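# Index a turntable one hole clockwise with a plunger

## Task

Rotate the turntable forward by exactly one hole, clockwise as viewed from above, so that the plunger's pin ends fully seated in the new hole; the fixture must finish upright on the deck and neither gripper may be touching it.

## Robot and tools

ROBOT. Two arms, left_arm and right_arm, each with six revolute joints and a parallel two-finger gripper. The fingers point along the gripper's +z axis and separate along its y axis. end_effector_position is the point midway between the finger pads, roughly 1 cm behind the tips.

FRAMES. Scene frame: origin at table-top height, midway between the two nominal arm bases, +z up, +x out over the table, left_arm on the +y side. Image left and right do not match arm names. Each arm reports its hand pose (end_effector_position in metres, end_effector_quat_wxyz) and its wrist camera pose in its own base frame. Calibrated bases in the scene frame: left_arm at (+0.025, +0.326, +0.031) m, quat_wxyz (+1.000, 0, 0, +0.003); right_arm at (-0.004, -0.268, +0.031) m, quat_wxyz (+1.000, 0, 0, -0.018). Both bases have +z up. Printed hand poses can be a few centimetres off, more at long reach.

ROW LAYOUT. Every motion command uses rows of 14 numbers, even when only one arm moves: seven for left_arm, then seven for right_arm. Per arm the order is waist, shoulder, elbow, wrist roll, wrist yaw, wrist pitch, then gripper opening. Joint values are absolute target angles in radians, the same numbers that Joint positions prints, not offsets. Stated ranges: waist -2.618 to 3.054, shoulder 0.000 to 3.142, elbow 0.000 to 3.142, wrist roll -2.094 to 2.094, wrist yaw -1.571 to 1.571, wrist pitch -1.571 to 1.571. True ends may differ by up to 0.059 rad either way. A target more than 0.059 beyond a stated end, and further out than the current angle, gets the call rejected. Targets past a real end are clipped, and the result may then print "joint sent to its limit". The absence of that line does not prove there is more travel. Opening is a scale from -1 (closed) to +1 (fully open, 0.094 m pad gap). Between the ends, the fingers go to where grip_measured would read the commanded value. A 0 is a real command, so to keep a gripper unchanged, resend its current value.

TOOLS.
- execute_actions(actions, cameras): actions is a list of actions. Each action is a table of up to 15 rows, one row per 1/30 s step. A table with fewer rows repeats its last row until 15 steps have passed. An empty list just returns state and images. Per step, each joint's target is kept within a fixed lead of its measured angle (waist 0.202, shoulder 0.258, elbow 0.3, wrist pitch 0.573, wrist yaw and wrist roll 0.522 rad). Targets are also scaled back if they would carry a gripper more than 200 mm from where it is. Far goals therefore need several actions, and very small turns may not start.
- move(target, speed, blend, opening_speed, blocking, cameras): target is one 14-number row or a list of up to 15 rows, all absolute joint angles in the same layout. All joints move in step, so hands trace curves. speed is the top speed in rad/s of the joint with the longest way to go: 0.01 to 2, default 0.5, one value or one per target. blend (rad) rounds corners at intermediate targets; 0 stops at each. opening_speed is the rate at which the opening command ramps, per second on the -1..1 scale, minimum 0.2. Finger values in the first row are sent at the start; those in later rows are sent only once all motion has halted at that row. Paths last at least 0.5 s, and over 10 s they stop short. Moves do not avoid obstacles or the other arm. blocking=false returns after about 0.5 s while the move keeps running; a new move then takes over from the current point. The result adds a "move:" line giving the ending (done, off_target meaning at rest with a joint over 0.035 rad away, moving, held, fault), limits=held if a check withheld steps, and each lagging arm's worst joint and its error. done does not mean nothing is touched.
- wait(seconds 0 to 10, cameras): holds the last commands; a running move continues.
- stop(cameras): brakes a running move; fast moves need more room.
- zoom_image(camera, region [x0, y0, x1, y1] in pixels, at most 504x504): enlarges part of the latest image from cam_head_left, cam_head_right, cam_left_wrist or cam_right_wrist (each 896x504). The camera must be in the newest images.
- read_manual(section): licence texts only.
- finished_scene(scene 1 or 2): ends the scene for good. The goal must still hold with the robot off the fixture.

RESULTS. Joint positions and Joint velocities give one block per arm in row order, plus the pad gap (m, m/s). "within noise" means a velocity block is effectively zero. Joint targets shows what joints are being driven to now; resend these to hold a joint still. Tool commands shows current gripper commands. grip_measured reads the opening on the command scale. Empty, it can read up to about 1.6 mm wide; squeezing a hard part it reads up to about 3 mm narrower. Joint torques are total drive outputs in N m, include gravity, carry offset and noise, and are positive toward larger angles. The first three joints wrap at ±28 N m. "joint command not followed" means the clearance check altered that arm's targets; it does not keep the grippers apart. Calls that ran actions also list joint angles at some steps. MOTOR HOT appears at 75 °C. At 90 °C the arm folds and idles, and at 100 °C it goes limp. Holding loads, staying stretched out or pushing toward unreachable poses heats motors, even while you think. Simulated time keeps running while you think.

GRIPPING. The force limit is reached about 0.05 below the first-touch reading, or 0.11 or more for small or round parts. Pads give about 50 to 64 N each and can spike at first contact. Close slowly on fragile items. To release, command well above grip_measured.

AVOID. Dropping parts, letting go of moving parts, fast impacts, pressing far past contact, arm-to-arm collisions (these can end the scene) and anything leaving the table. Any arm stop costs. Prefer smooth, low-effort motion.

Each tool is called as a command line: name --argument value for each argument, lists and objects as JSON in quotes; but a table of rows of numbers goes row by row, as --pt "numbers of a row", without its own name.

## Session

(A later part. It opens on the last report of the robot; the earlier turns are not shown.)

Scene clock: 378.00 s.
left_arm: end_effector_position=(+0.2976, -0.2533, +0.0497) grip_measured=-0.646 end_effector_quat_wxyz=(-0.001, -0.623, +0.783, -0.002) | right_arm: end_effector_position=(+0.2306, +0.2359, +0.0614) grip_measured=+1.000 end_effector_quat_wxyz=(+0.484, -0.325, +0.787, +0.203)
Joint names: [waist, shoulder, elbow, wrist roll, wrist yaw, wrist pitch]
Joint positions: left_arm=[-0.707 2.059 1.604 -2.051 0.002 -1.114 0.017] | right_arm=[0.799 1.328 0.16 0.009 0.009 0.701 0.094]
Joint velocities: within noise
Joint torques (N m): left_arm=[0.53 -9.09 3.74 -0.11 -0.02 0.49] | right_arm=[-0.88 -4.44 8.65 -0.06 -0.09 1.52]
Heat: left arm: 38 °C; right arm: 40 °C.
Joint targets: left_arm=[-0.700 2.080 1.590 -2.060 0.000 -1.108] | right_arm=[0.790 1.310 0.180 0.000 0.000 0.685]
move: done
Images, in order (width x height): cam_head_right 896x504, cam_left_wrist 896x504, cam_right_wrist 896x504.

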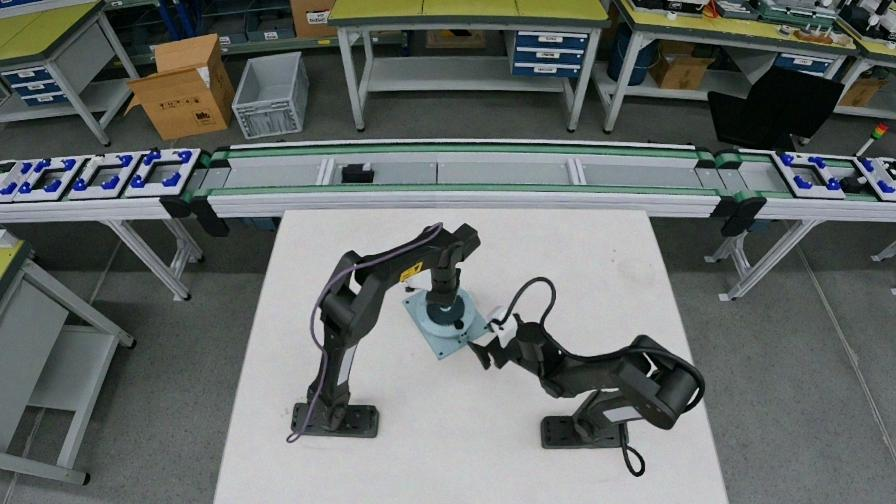

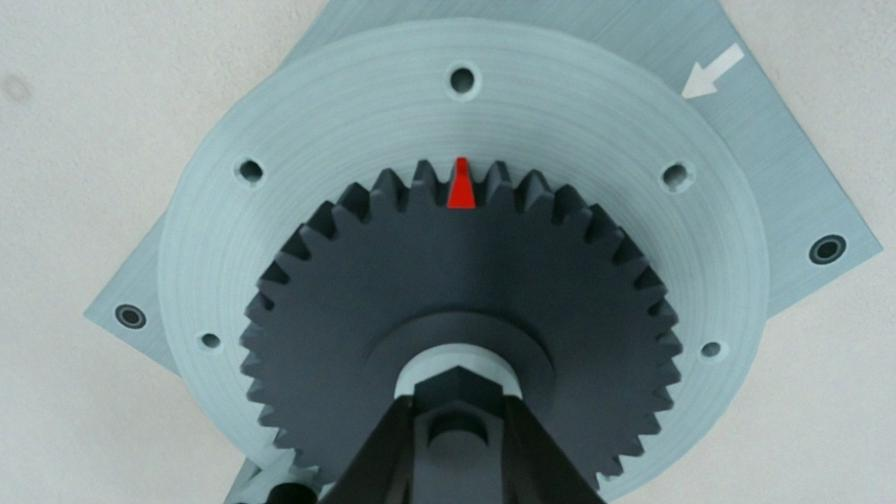

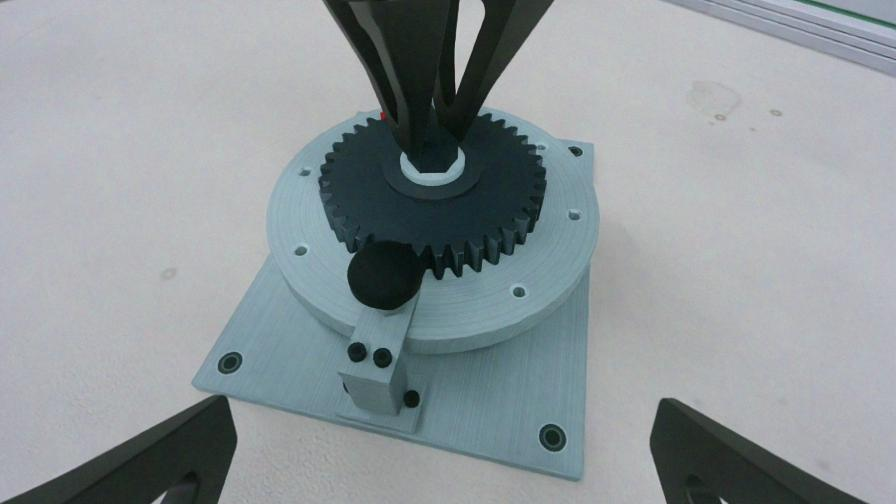

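move --target '[-0.700,2.08,1.590,-2.06,0,-1.108,-0.75,0.742,1.557,0.26,0,0,0.868,1]' --speed 0.3 --cameras '["cam_right_wrist"]'

Scene clock: 413.77 s.
left_arm: end_effector_position=(+0.2976, -0.2533, +0.0497) grip_measured=-0.646 end_effector_quat_wxyz=(-0.001, -0.623, +0.783, -0.002) | right_arm: end_effector_position=(+0.2642, +0.2455, +0.0560) grip_measured=+1.000 end_effector_quat_wxyz=(+0.499, -0.304, +0.788, +0.195)
Joint names: [waist, shoulder, elbow, wrist roll, wrist yaw, wrist pitch]
Joint positions: left_arm=[-0.707 2.059 1.604 -2.051 0.002 -1.114 0.017] | right_arm=[0.75 1.545 0.242 0.009 0.009 0.862 0.094]
Joint velocities: within noise
Joint torques (N m): left_arm=[0.55 -9.13 3.81 -0.08 -0.02 0.47] | right_arm=[-0.87 -3.71 7.72 -0.07 -0.1 1.74]
Heat: left arm: 38 °C; right arm: 38 °C.
Joint targets: left_arm=[-0.700 2.080 1.590 -2.060 0.000 -1.108] | right_arm=[0.742 1.557 0.260 0.000 0.000 0.868]
move: done
Images, in order (width x height): cam_right_wrist 896x504.

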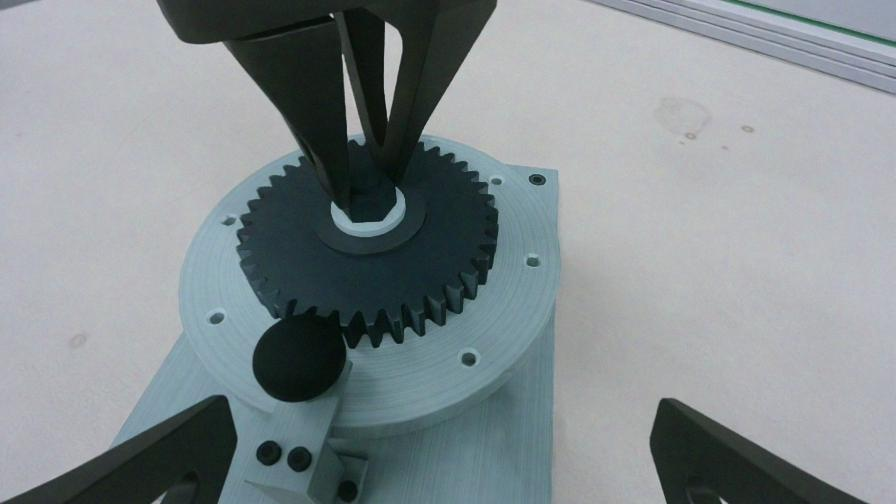

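move --target '[-0.700,2.08,1.590,-2.06,0,-1.108,-0.75,0.858,1.557,0.26,0,0,0.868,1]' --speed 0.3 --cameras '["cam_right_wrist"]'

Scene clock: 430.03 s.
left_arm: end_effector_position=(+0.2976, -0.2533, +0.0497) grip_measured=-0.646 end_effector_quat_wxyz=(-0.001, -0.623, +0.783, -0.002) | right_arm: end_effector_position=(+0.2380, +0.2711, +0.0563) grip_measured=+1.000 end_effector_quat_wxyz=(+0.488, -0.343, +0.771, +0.221)
Joint names: [waist, shoulder, elbow, wrist roll, wrist yaw, wrist pitch]
Joint positions: left_arm=[-0.707 2.059 1.604 -2.051 0.002 -1.114 0.017] | right_arm=[0.851 1.545 0.242 0.009 0.007 0.863 0.094]
Joint velocities: within noise
Joint torques (N m): left_arm=[0.53 -9.11 3.81 -0.09 -0.03 0.47] | right_arm=[0.65 -3.58 7.69 -0.07 -0.09 1.74]
Heat: left arm: 38 °C; right arm: 38 °C.
Joint targets: left_arm=[-0.700 2.080 1.590 -2.060 0.000 -1.108] | right_arm=[0.858 1.557 0.260 0.000 0.000 0.868]
move: done
Images, in order (width x height): cam_right_wrist 896x504.

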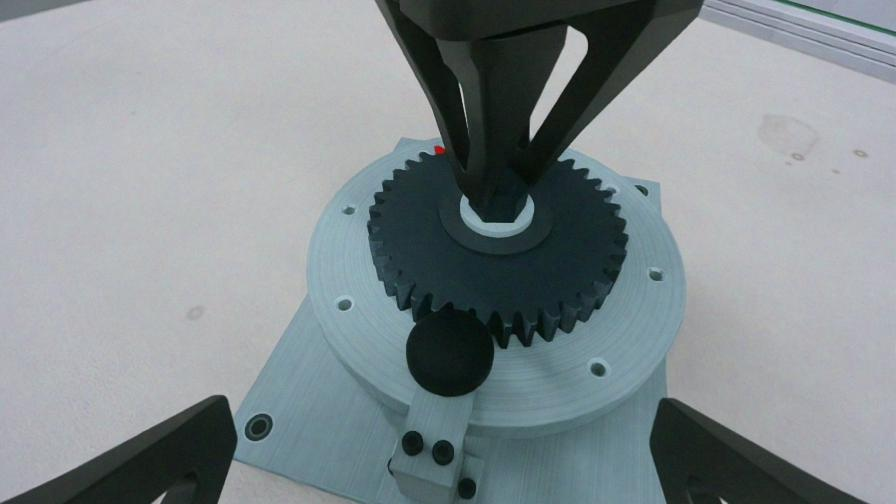

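move --target '[-0.700,2.08,1.590,-2.06,0,-1.108,-0.75,0.852,1.747,0.364,0,0,0.945,1]' --speed 0.2 --cameras '["cam_right_wrist","cam_left_wrist"]'

Scene clock: 443.10 s.
left_arm: end_effector_position=(+0.2976, -0.2533, +0.0497) grip_measured=-0.646 end_effector_quat_wxyz=(-0.001, -0.623, +0.783, -0.002) | right_arm: end_effector_position=(+0.2581, +0.2939, +0.0427) grip_measured=+1.000 end_effector_quat_wxyz=(+0.487, -0.344, +0.772, +0.220)
Joint names: [waist, shoulder, elbow, wrist roll, wrist yaw, wrist pitch]
Joint positions: left_arm=[-0.707 2.059 1.604 -2.051 0.002 -1.114 0.017] | right_arm=[0.851 1.732 0.348 0.009 0.007 0.939 0.094]
Joint velocities: within noise
Joint torques (N m): left_arm=[0.55 -9.16 3.75 -0.1 -0.02 0.48] | right_arm=[0.03 -4.68 7.01 -0.07 -0.1 1.73]
Heat: left arm: 38 °C; right arm: 39 °C.
Joint targets: left_arm=[-0.700 2.080 1.590 -2.060 0.000 -1.108] | right_arm=[0.852 1.747 0.364 0.000 0.000 0.945]
move: done
Images, in order (width x height): cam_left_wrist 896x504, cam_right_wrist 896x504.

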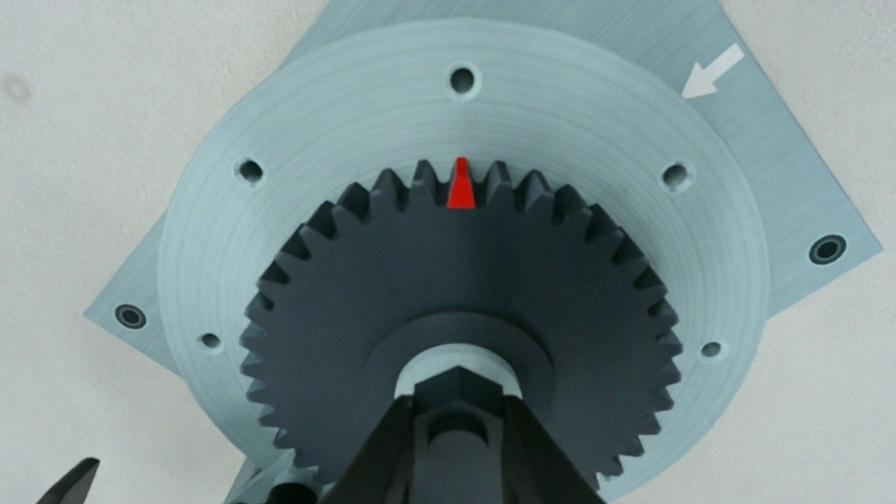

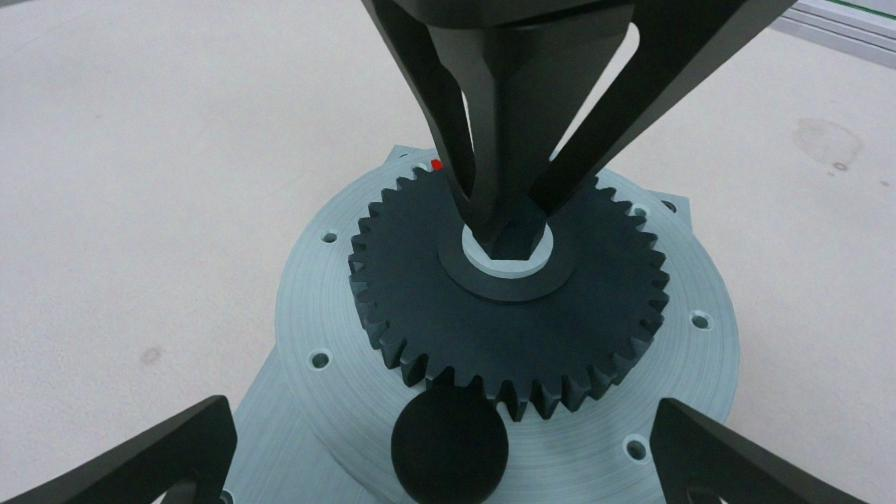

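move --target '[-0.700,2.08,1.590,-2.06,0,-1.108,-0.75,0.852,1.747,0.364,0,0,0.945,-0.7]' --speed 0.2 --opening_speed 0.5 --cameras '["cam_right_wrist","cam_left_wrist"]'

Scene clock: 456.73 s.
left_arm: end_effector_position=(+0.2976, -0.2533, +0.0497) grip_measured=-0.646 end_effector_quat_wxyz=(-0.001, -0.623, +0.783, -0.002) | right_arm: end_effector_position=(+0.2581, +0.2940, +0.0430) grip_measured=-0.499 end_effector_quat_wxyz=(+0.487, -0.344, +0.772, +0.220)
Joint names: [waist, shoulder, elbow, wrist roll, wrist yaw, wrist pitch]
Joint positions: left_arm=[-0.707 2.059 1.604 -2.051 0.002 -1.114 0.017] | right_arm=[0.851 1.732 0.348 0.009 0.007 0.941 0.024]
Joint velocities: within noise
Joint torques (N m): left_arm=[0.54 -9.13 3.78 -0.09 -0.04 0.47] | right_arm=[0.03 -4.72 7.04 -0.07 -0.09 1.73]
Heat: left arm: 38 °C; right arm: 39 °C.
Joint targets: left_arm=[-0.700 2.080 1.590 -2.060 0.000 -1.108] | right_arm=[0.852 1.747 0.364 0.000 0.000 0.945]
move: done
Images, in order (width x height): cam_left_wrist 896x504, cam_right_wrist 896x504.

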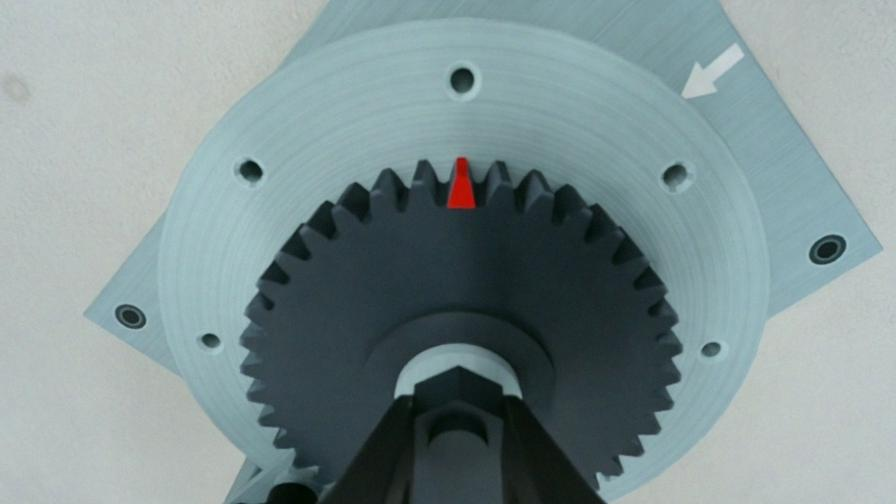

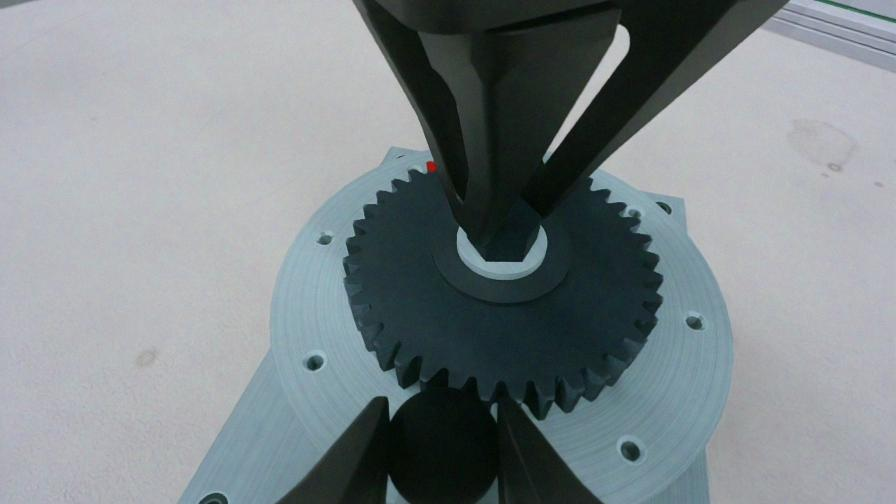

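move --target '[-0.700,2.08,1.590,-2.06,0,-1.108,-0.75,0.852,1.665,0.374,0,0,0.868,-0.7]' --speed 0.1 --cameras '["cam_right_wrist","cam_left_wrist"]'

Scene clock: 469.53 s.
left_arm: end_effector_position=(+0.2976, -0.2533, +0.0497) grip_measured=-0.646 end_effector_quat_wxyz=(-0.001, -0.623, +0.783, -0.002) | right_arm: end_effector_position=(+0.2581, +0.2939, +0.0432) grip_measured=-0.500 end_effector_quat_wxyz=(+0.477, -0.347, +0.779, +0.215)
Joint names: [waist, shoulder, elbow, wrist roll, wrist yaw, wrist pitch]
Joint positions: left_arm=[-0.707 2.059 1.604 -2.051 0.002 -1.114 0.017] | right_arm=[0.851 1.702 0.365 0.009 0.007 0.868 0.024]
Joint velocities: within noise
Joint torques (N m): left_arm=[0.54 -9.14 3.77 -0.09 -0.03 0.47] | right_arm=[0.02 -8.77 6.61 -0.06 -0.09 1.69]
Heat: left arm: 38 °C; right arm: 40 °C.
Joint targets: left_arm=[-0.700 2.080 1.590 -2.060 0.000 -1.108] | right_arm=[0.852 1.665 0.374 0.000 0.000 0.868]
move: off_target (right_arm); right_arm: the shoulder is farthest, 0.037 rad from its target
Images, in order (width x height): cam_left_wrist 896x504, cam_right_wrist 896x504.

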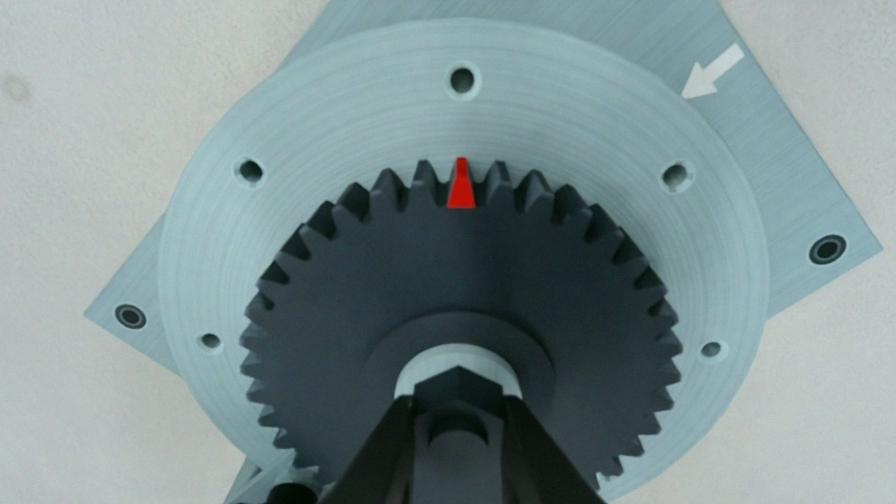

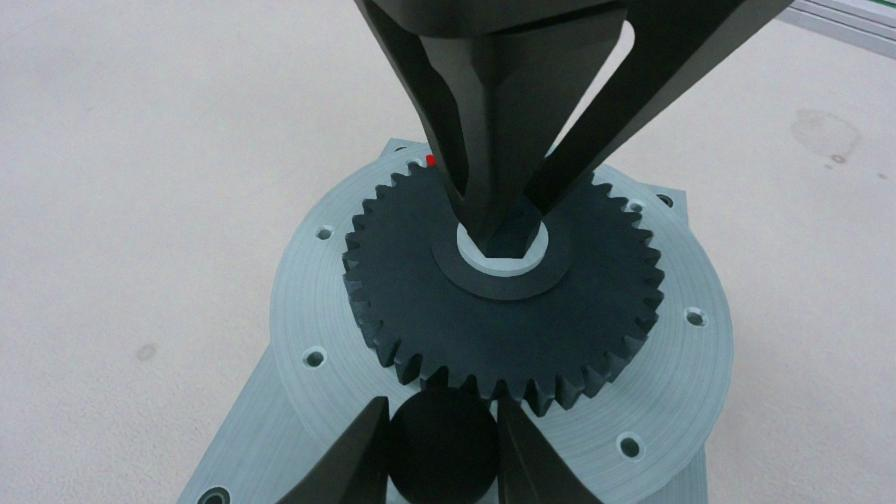

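move --target '[-0.700,2.08,1.590,-2.06,0,-1.108,-0.75,0.852,1.62,0.374,0,0,0.868,-0.7]' --speed 0.1 --cameras '["cam_right_wrist","cam_left_wrist"]'

Scene clock: 477.37 s.
left_arm: end_effector_position=(+0.2962, -0.2549, +0.0498) grip_measured=-0.646 end_effector_quat_wxyz=(-0.007, -0.623, +0.782, -0.003) | right_arm: end_effector_position=(+0.2566, +0.2923, +0.0439) grip_measured=-0.500 end_effector_quat_wxyz=(+0.470, -0.348, +0.783, +0.212)
Joint names: [waist, shoulder, elbow, wrist roll, wrist yaw, wrist pitch]
Joint positions: left_arm=[-0.707 2.059 1.604 -2.051 0.014 -1.114 0.017] | right_arm=[0.851 1.676 0.368 0.009 0.007 0.821 0.024]
Joint velocities: within noise
Joint torques (N m): left_arm=[0.57 -9.1 3.77 -0.09 -0.13 0.47] | right_arm=[0.01 -10.19 6.45 -0.06 -0.09 2.1]
Heat: left arm: 38 °C; right arm: 40 °C.
Joint targets: left_arm=[-0.700 2.080 1.590 -2.060 0.000 -1.108] | right_arm=[0.852 1.620 0.374 0.000 0.000 0.868]
move: off_target (right_arm); right_arm: the shoulder is farthest, 0.056 rad from its target
Images, in order (width x height): cam_left_wrist 896x504, cam_right_wrist 896x504.

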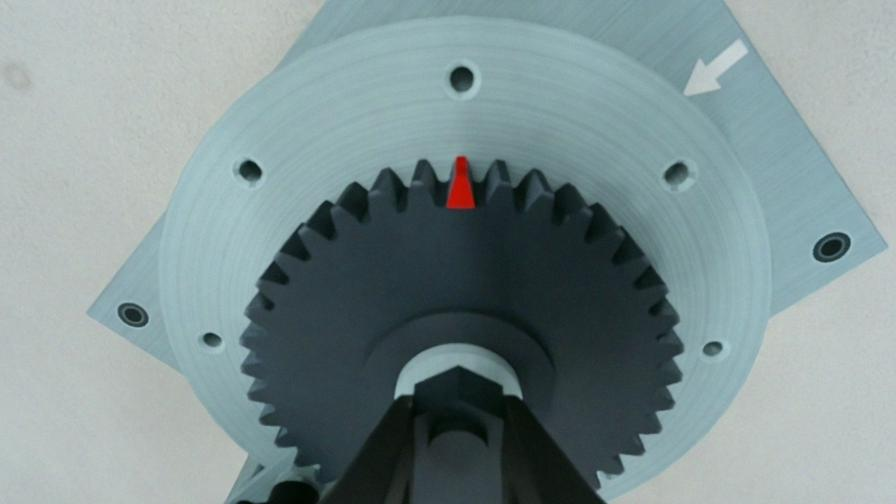

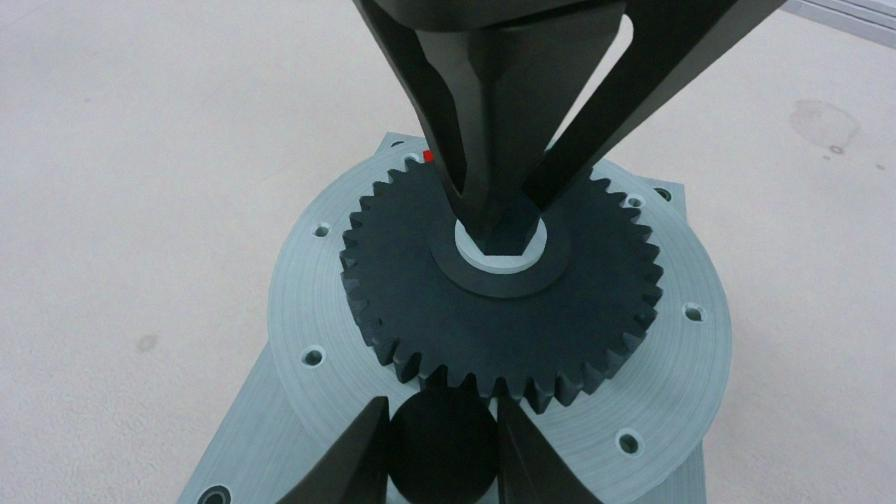

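move --target '[-0.700,2.08,1.590,-2.06,0,-1.108,-0.75,0.852,1.62,0.374,0,0,1.15,-0.8]' --speed 0.2 --cameras '["cam_right_wrist","cam_left_wrist"]'

Scene clock: 530.97 s.
left_arm: end_effector_position=(+0.2961, -0.2550, +0.0498) grip_measured=-0.646 end_effector_quat_wxyz=(-0.007, -0.623, +0.782, -0.003) | right_arm: end_effector_position=(+0.2573, +0.2931, +0.0507) grip_measured=-0.500 end_effector_quat_wxyz=(+0.485, -0.344, +0.773, +0.219)
Joint names: [waist, shoulder, elbow, wrist roll, wrist yaw, wrist pitch]
Joint positions: left_arm=[-0.707 2.059 1.604 -2.051 0.015 -1.114 0.017] | right_arm=[0.851 1.675 0.354 0.009 0.007 0.873 0.023]
Joint velocities: within noise
Joint torques (N m): left_arm=[0.55 -9.11 3.75 -0.08 -0.12 0.48] | right_arm=[0.09 -10.04 7.77 -0.07 -0.09 4.21]
Heat: left arm: 38 °C; right arm: 44 °C.
Joint targets: left_arm=[-0.700 2.080 1.590 -2.060 0.000 -1.108] | right_arm=[0.852 1.620 0.374 0.000 0.000 1.150]
move: off_target (right_arm); right_arm: the wrist pitch is farthest, 0.277 rad from its target
Images, in order (width x height): cam_left_wrist 896x504, cam_right_wrist 896x504.

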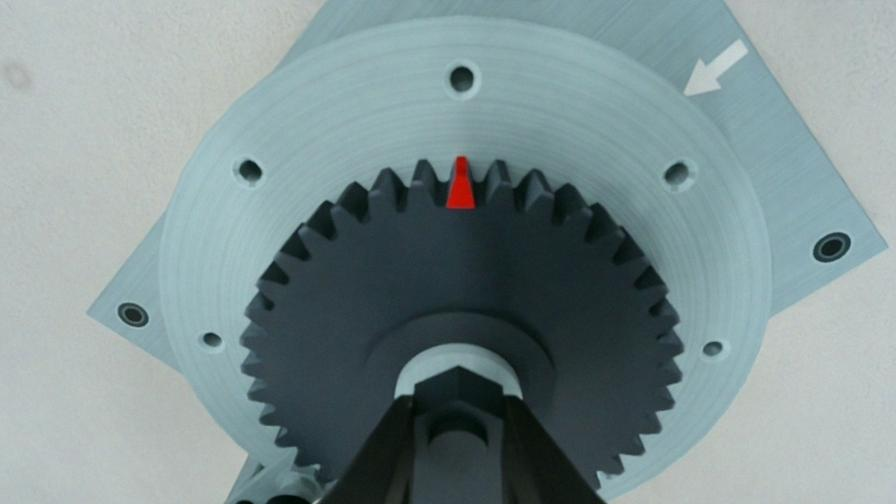

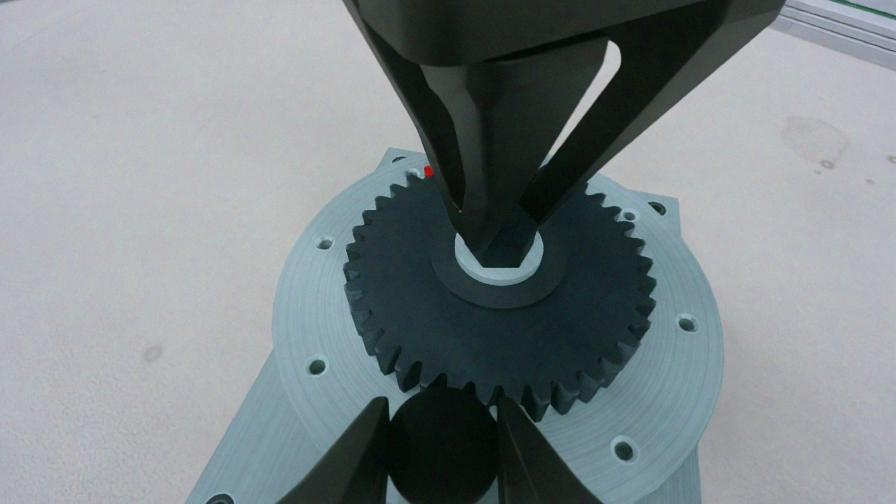

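move --target '[-0.700,2.08,1.590,-2.06,0,-1.108,-0.75,0.852,1.60,0.374,0,0,1.25,-0.8]' --speed 0.2 --cameras '["cam_left_wrist"]'

zoom_image --camera "cam_left_wrist" --region '[180, 354, 400, 504]'

Scene clock: 538.03 s.
left_arm: end_effector_position=(+0.2953, -0.2559, +0.0498) grip_measured=-0.646 end_effector_quat_wxyz=(-0.010, -0.623, +0.782, -0.003) | right_arm: end_effector_position=(+0.2565, +0.2922, +0.0524) grip_measured=-0.500 end_effector_quat_wxyz=(+0.490, -0.343, +0.770, +0.221)
Joint names: [waist, shoulder, elbow, wrist roll, wrist yaw, wrist pitch]
Joint positions: left_arm=[-0.707 2.059 1.604 -2.053 0.022 -1.114 0.017] | right_arm=[0.851 1.675 0.342 0.009 0.007 0.898 0.023]
Joint velocities: within noise
Joint torques (N m): left_arm=[0.54 -9.07 3.78 -0.08 -0.21 0.48] | right_arm=[0.02 -11.59 8.84 -0.08 -0.09 4.89]
Heat: left arm: 38 °C; right arm: 53 °C.
Joint targets: left_arm=[-0.700 2.080 1.590 -2.060 0.000 -1.108] | right_arm=[0.852 1.600 0.374 0.000 0.000 1.250]
move: off_target (right_arm); right_arm: the wrist pitch is farthest, 0.352 rad from its target
Images, in order (width x height): cam_left_wrist 896x504.

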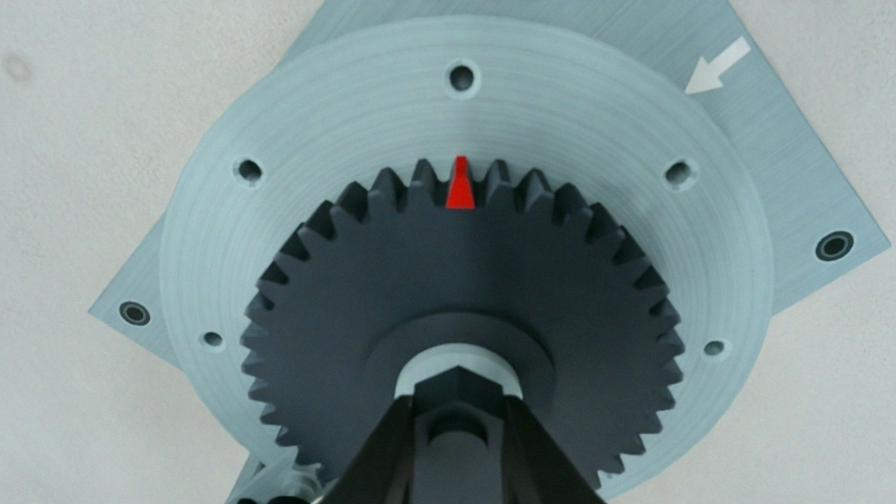

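Scaled by 2.291 from the camera's 896x504 image, which has a finer 1280x720 frame.

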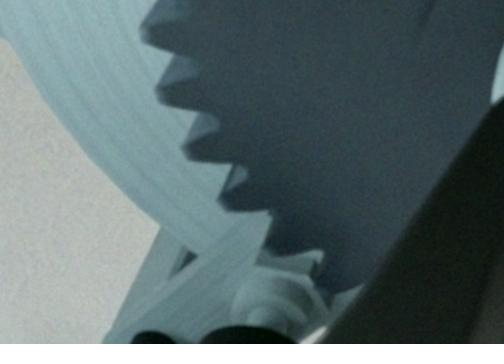

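move --target '[-0.700,2.08,1.590,-1.84,0,-1.108,-0.85,0.852,1.60,0.374,0,0,1.25,-0.8]' --speed 0.3 --cameras '["cam_left_wrist"]'

Scene clock: 547.60 s.
left_arm: end_effector_position=(+0.2954, -0.2562, +0.0498) grip_measured=-0.646 end_effector_quat_wxyz=(-0.010, -0.543, +0.840, -0.005) | right_arm: end_effector_position=(+0.2564, +0.2921, +0.0523) grip_measured=-0.500 end_effector_quat_wxyz=(+0.490, -0.343, +0.770, +0.221)
Joint names: [waist, shoulder, elbow, wrist roll, wrist yaw, wrist pitch]
Joint positions: left_arm=[-0.707 2.059 1.604 -1.855 0.023 -1.112 0.017] | right_arm=[0.851 1.675 0.341 0.009 0.007 0.899 0.023]
Joint velocities: within noise
Joint torques (N m): left_arm=[0.55 -9.11 3.78 0.2 -0.21 0.47] | right_arm=[0.05 -11.58 8.91 -0.06 -0.1 4.88]
Heat: left arm: 38 °C; right arm: 63 °C.
Joint targets: left_arm=[-0.700 2.080 1.590 -1.840 0.000 -1.108] | right_arm=[0.852 1.600 0.374 0.000 0.000 1.250]
move: off_target (right_arm); right_arm: the wrist pitch is farthest, 0.351 rad from its target
Images, in order (width x height): cam_left_wrist 896x504.

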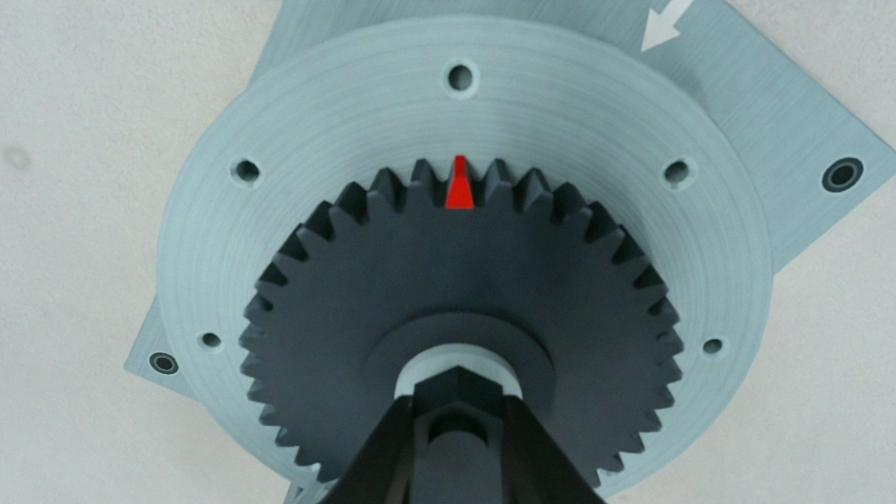

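move --target '[-0.700,2.08,1.590,-1.84,0,-1.108,-0.85,0.852,1.69,0.36,0,0,0.93,-0.8]' --speed 0.3 --cameras '["cam_left_wrist","cam_right_wrist"]'

zoom_image --camera "cam_left_wrist" --region '[240, 384, 440, 504]'

Scene clock: 555.57 s.
left_arm: end_effector_position=(+0.2955, -0.2563, +0.0498) grip_measured=-0.646 end_effector_quat_wxyz=(-0.010, -0.543, +0.840, -0.005) | right_arm: end_effector_position=(+0.2554, +0.2909, +0.0472) grip_measured=-0.500 end_effector_quat_wxyz=(+0.483, -0.345, +0.775, +0.218)
Joint names: [waist, shoulder, elbow, wrist roll, wrist yaw, wrist pitch]
Joint positions: left_arm=[-0.707 2.059 1.604 -1.854 0.023 -1.112 0.017] | right_arm=[0.851 1.683 0.341 0.009 0.007 0.889 0.023]
Joint velocities: within noise
Joint torques (N m): left_arm=[0.54 -9.14 3.78 0.17 -0.2 0.45] | right_arm=[0.01 -5.04 7.53 -0.07 -0.08 2.08]
Heat: left arm: 38 °C; right arm: 67 °C.
Joint targets: left_arm=[-0.700 2.080 1.590 -1.840 0.000 -1.108] | right_arm=[0.852 1.690 0.360 0.000 0.000 0.930]
move: off_target (right_arm); right_arm: the wrist pitch is farthest, 0.041 rad from its target
Images, in order (width x height): cam_left_wrist 896x504, cam_right_wrist 896x504.

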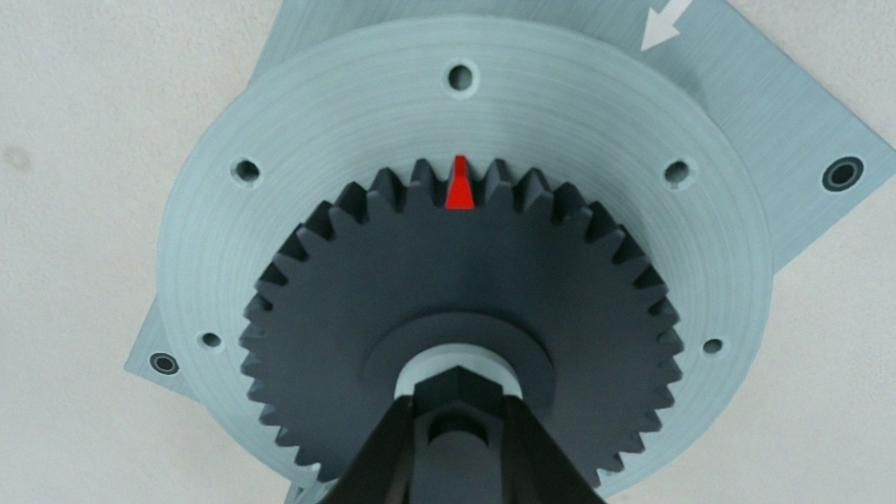

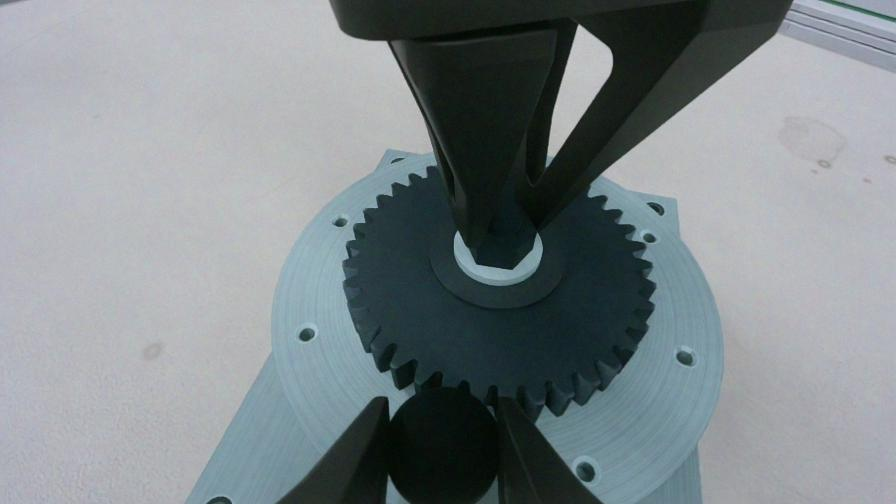

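Scaled by 2.520 from the camera's 896x504 image, which has a finer 1280x720 frame.

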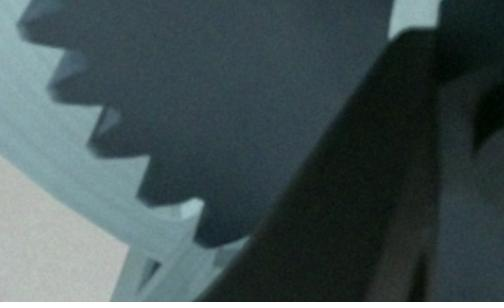

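move --target '[-0.700,2.08,1.590,-1.84,0,-1.108,-0.85,0.852,1.69,0.36,0,0,0.93,0.3]' --speed 0.3 --opening_speed 0.6 --cameras '["cam_right_wrist"]'

move --pt "-0.700 2.08 1.590 -1.84 0 -1.108 -0.85 0.852 1.53 0.28 0 0 0.88 0.3" --pt "-0.700 2.08 1.590 -1.84 0 -1.108 -0.85 0.852 1.31 0.18 0 0 0.685 0.3" --speed 0.5 --blend 0.05 --cameras '["cam_right_wrist","cam_left_wrist"]'

zoom_image --camera "cam_right_wrist" --region '[250, 154, 600, 504]'

Scene clock: 566.10 s.
left_arm: end_effector_position=(+0.2955, -0.2563, +0.0498) grip_measured=-0.646 end_effector_quat_wxyz=(-0.010, -0.543, +0.840, -0.005) | right_arm: end_effector_position=(+0.2584, +0.2944, +0.0564) grip_measured=+0.298 end_effector_quat_wxyz=(+0.498, -0.340, +0.765, +0.225)
Joint names: [waist, shoulder, elbow, wrist roll, wrist yaw, wrist pitch]
Joint positions: left_arm=[-0.707 2.059 1.604 -1.854 0.023 -1.112 0.017] | right_arm=[0.851 1.683 0.344 0.009 0.007 0.926 0.061]
Joint velocities: within noise
Joint torques (N m): left_arm=[0.54 -9.09 3.77 0.17 -0.21 0.46] | right_arm=[0.03 -5.07 7.35 -0.07 -0.08 1.74]
Heat: left arm: 38 °C; right arm: 57 °C.
Joint targets: left_arm=[-0.700 2.080 1.590 -1.840 0.000 -1.108] | right_arm=[0.852 1.690 0.360 0.000 0.000 0.930]
move: done
Images, in order (width x height): cam_right_wrist 896x504.

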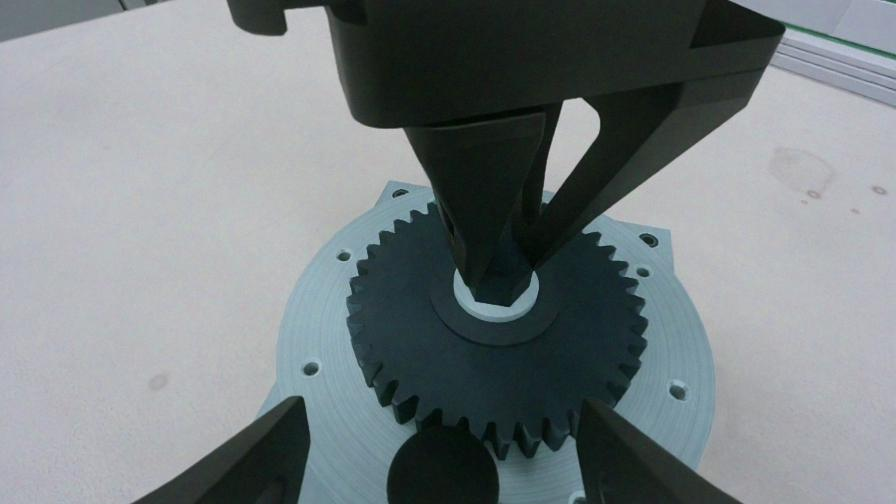

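Scene clock: 567.57 s.
left_arm: end_effector_position=(+0.2955, -0.2563, +0.0498) grip_measured=-0.646 end_effector_quat_wxyz=(-0.010, -0.543, +0.840, -0.005) | right_arm: end_effector_position=(+0.2236, +0.2546, +0.0727) grip_measured=+0.298 end_effector_quat_wxyz=(+0.490, -0.343, +0.771, +0.221)
Joint names: [waist, shoulder, elbow, wrist roll, wrist yaw, wrist pitch]
Joint positions: left_arm=[-0.707 2.059 1.604 -1.854 0.023 -1.112 0.017] | right_arm=[0.851 1.327 0.19 0.009 0.007 0.7 0.061]
Joint velocities: within noise
Joint torques (N m): left_arm=[0.54 -9.13 3.79 0.16 -0.2 0.47] | right_arm=[0.01 -4.51 5.98 -0.07 -0.1 1.58]
Heat: left arm: 38 °C; right arm: 56 °C.
Joint targets: left_arm=[-0.700 2.080 1.590 -1.840 0.000 -1.108] | right_arm=[0.852 1.310 0.180 0.000 0.000 0.685]
move: done
Images, in order (width x height): cam_left_wrist 896x504, cam_right_wrist 896x504.

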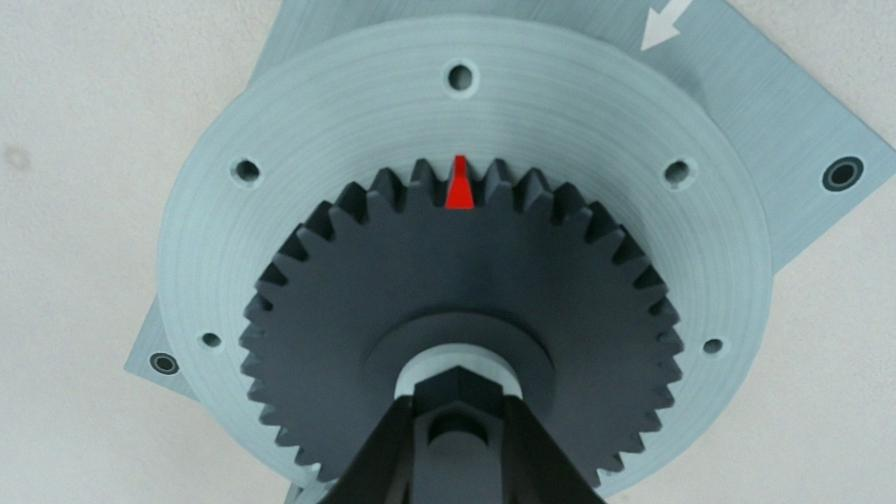

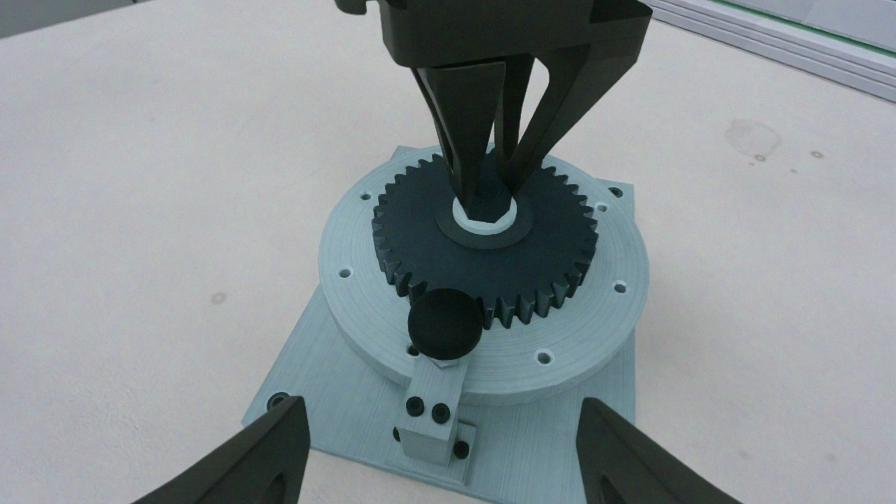

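Scaled by 1.440 from the camera's 896x504 image, which has a finer 1280x720 frame.

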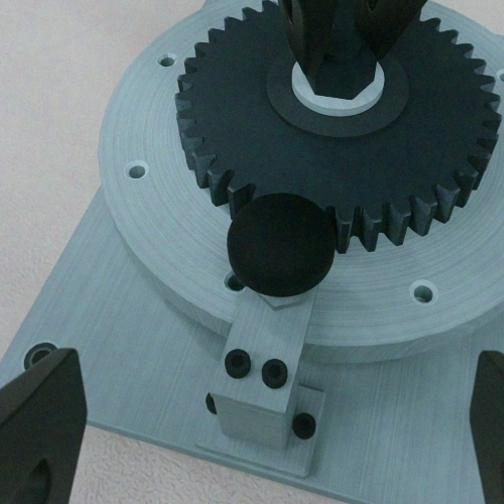

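move --target '[-0.700,2.08,1.590,-1.30,0,-1.108,-0.85,0.852,1.31,0.18,0,0,0.685,0.3]' --speed 0.4 --cameras '["cam_right_wrist","cam_left_wrist"]'

zoom_image --camera "cam_right_wrist" --region '[250, 154, 600, 504]'

Scene clock: 578.70 s.
left_arm: end_effector_position=(+0.2966, -0.2568, +0.0498) grip_measured=-0.647 end_effector_quat_wxyz=(-0.007, -0.314, +0.949, -0.009) | right_arm: end_effector_position=(+0.2235, +0.2545, +0.0724) grip_measured=+0.298 end_effector_quat_wxyz=(+0.489, -0.343, +0.771, +0.221)
Joint names: [waist, shoulder, elbow, wrist roll, wrist yaw, wrist pitch]
Joint positions: left_arm=[-0.707 2.059 1.604 -1.347 0.021 -1.107 0.017] | right_arm=[0.851 1.327 0.19 0.009 0.007 0.699 0.061]
Joint velocities: within noise
Joint torques (N m): left_arm=[0.5 -9.14 3.75 0.54 -0.19 0.42] | right_arm=[0.03 -4.52 5.94 -0.07 -0.1 1.58]
Heat: left arm: 38 °C; right arm: 51 °C.
Joint targets: left_arm=[-0.700 2.080 1.590 -1.300 0.000 -1.108] | right_arm=[0.852 1.310 0.180 0.000 0.000 0.685]
move: off_target (left_arm); left_arm: the wrist roll is farthest, 0.047 rad from its target
Images, in order (width x height): cam_left_wrist 896x504, cam_right_wrist 896x504.

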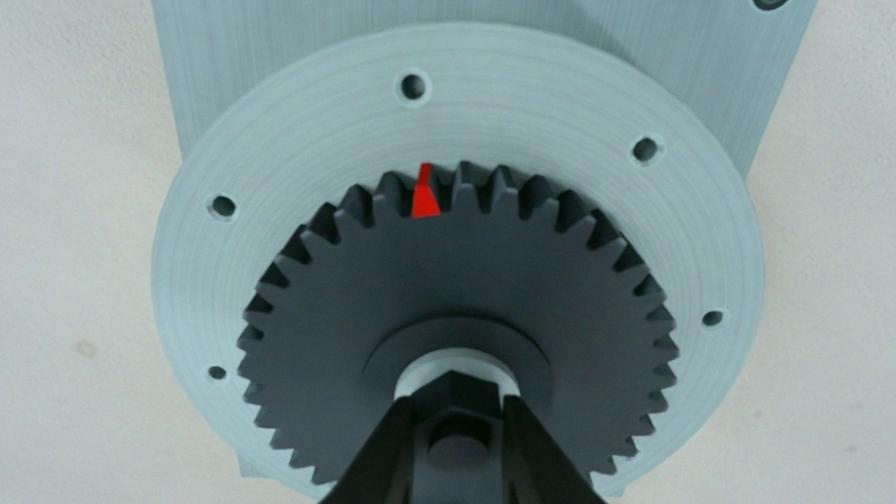

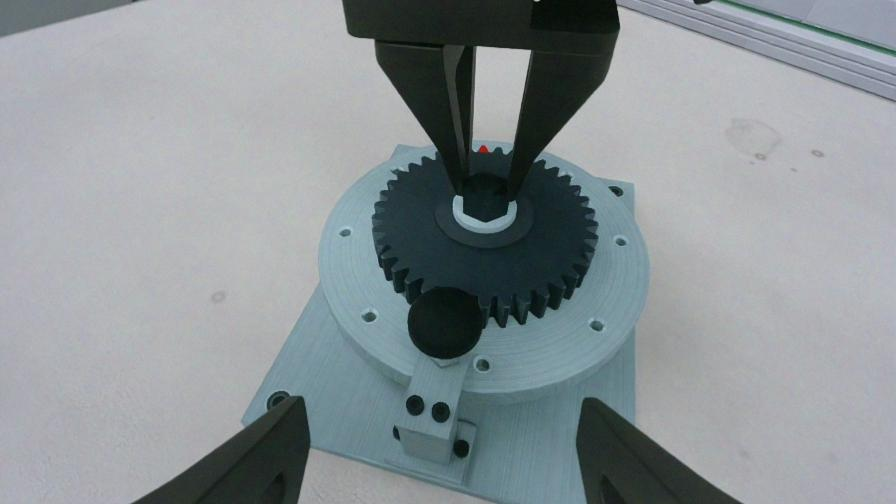

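Scaled by 1.440 from the camera's 896x504 image, which has a finer 1280x720 frame.

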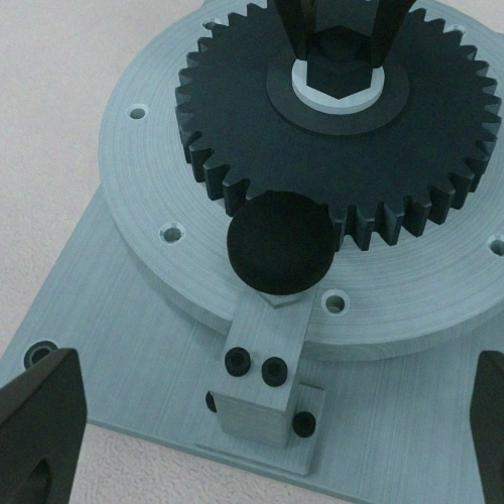

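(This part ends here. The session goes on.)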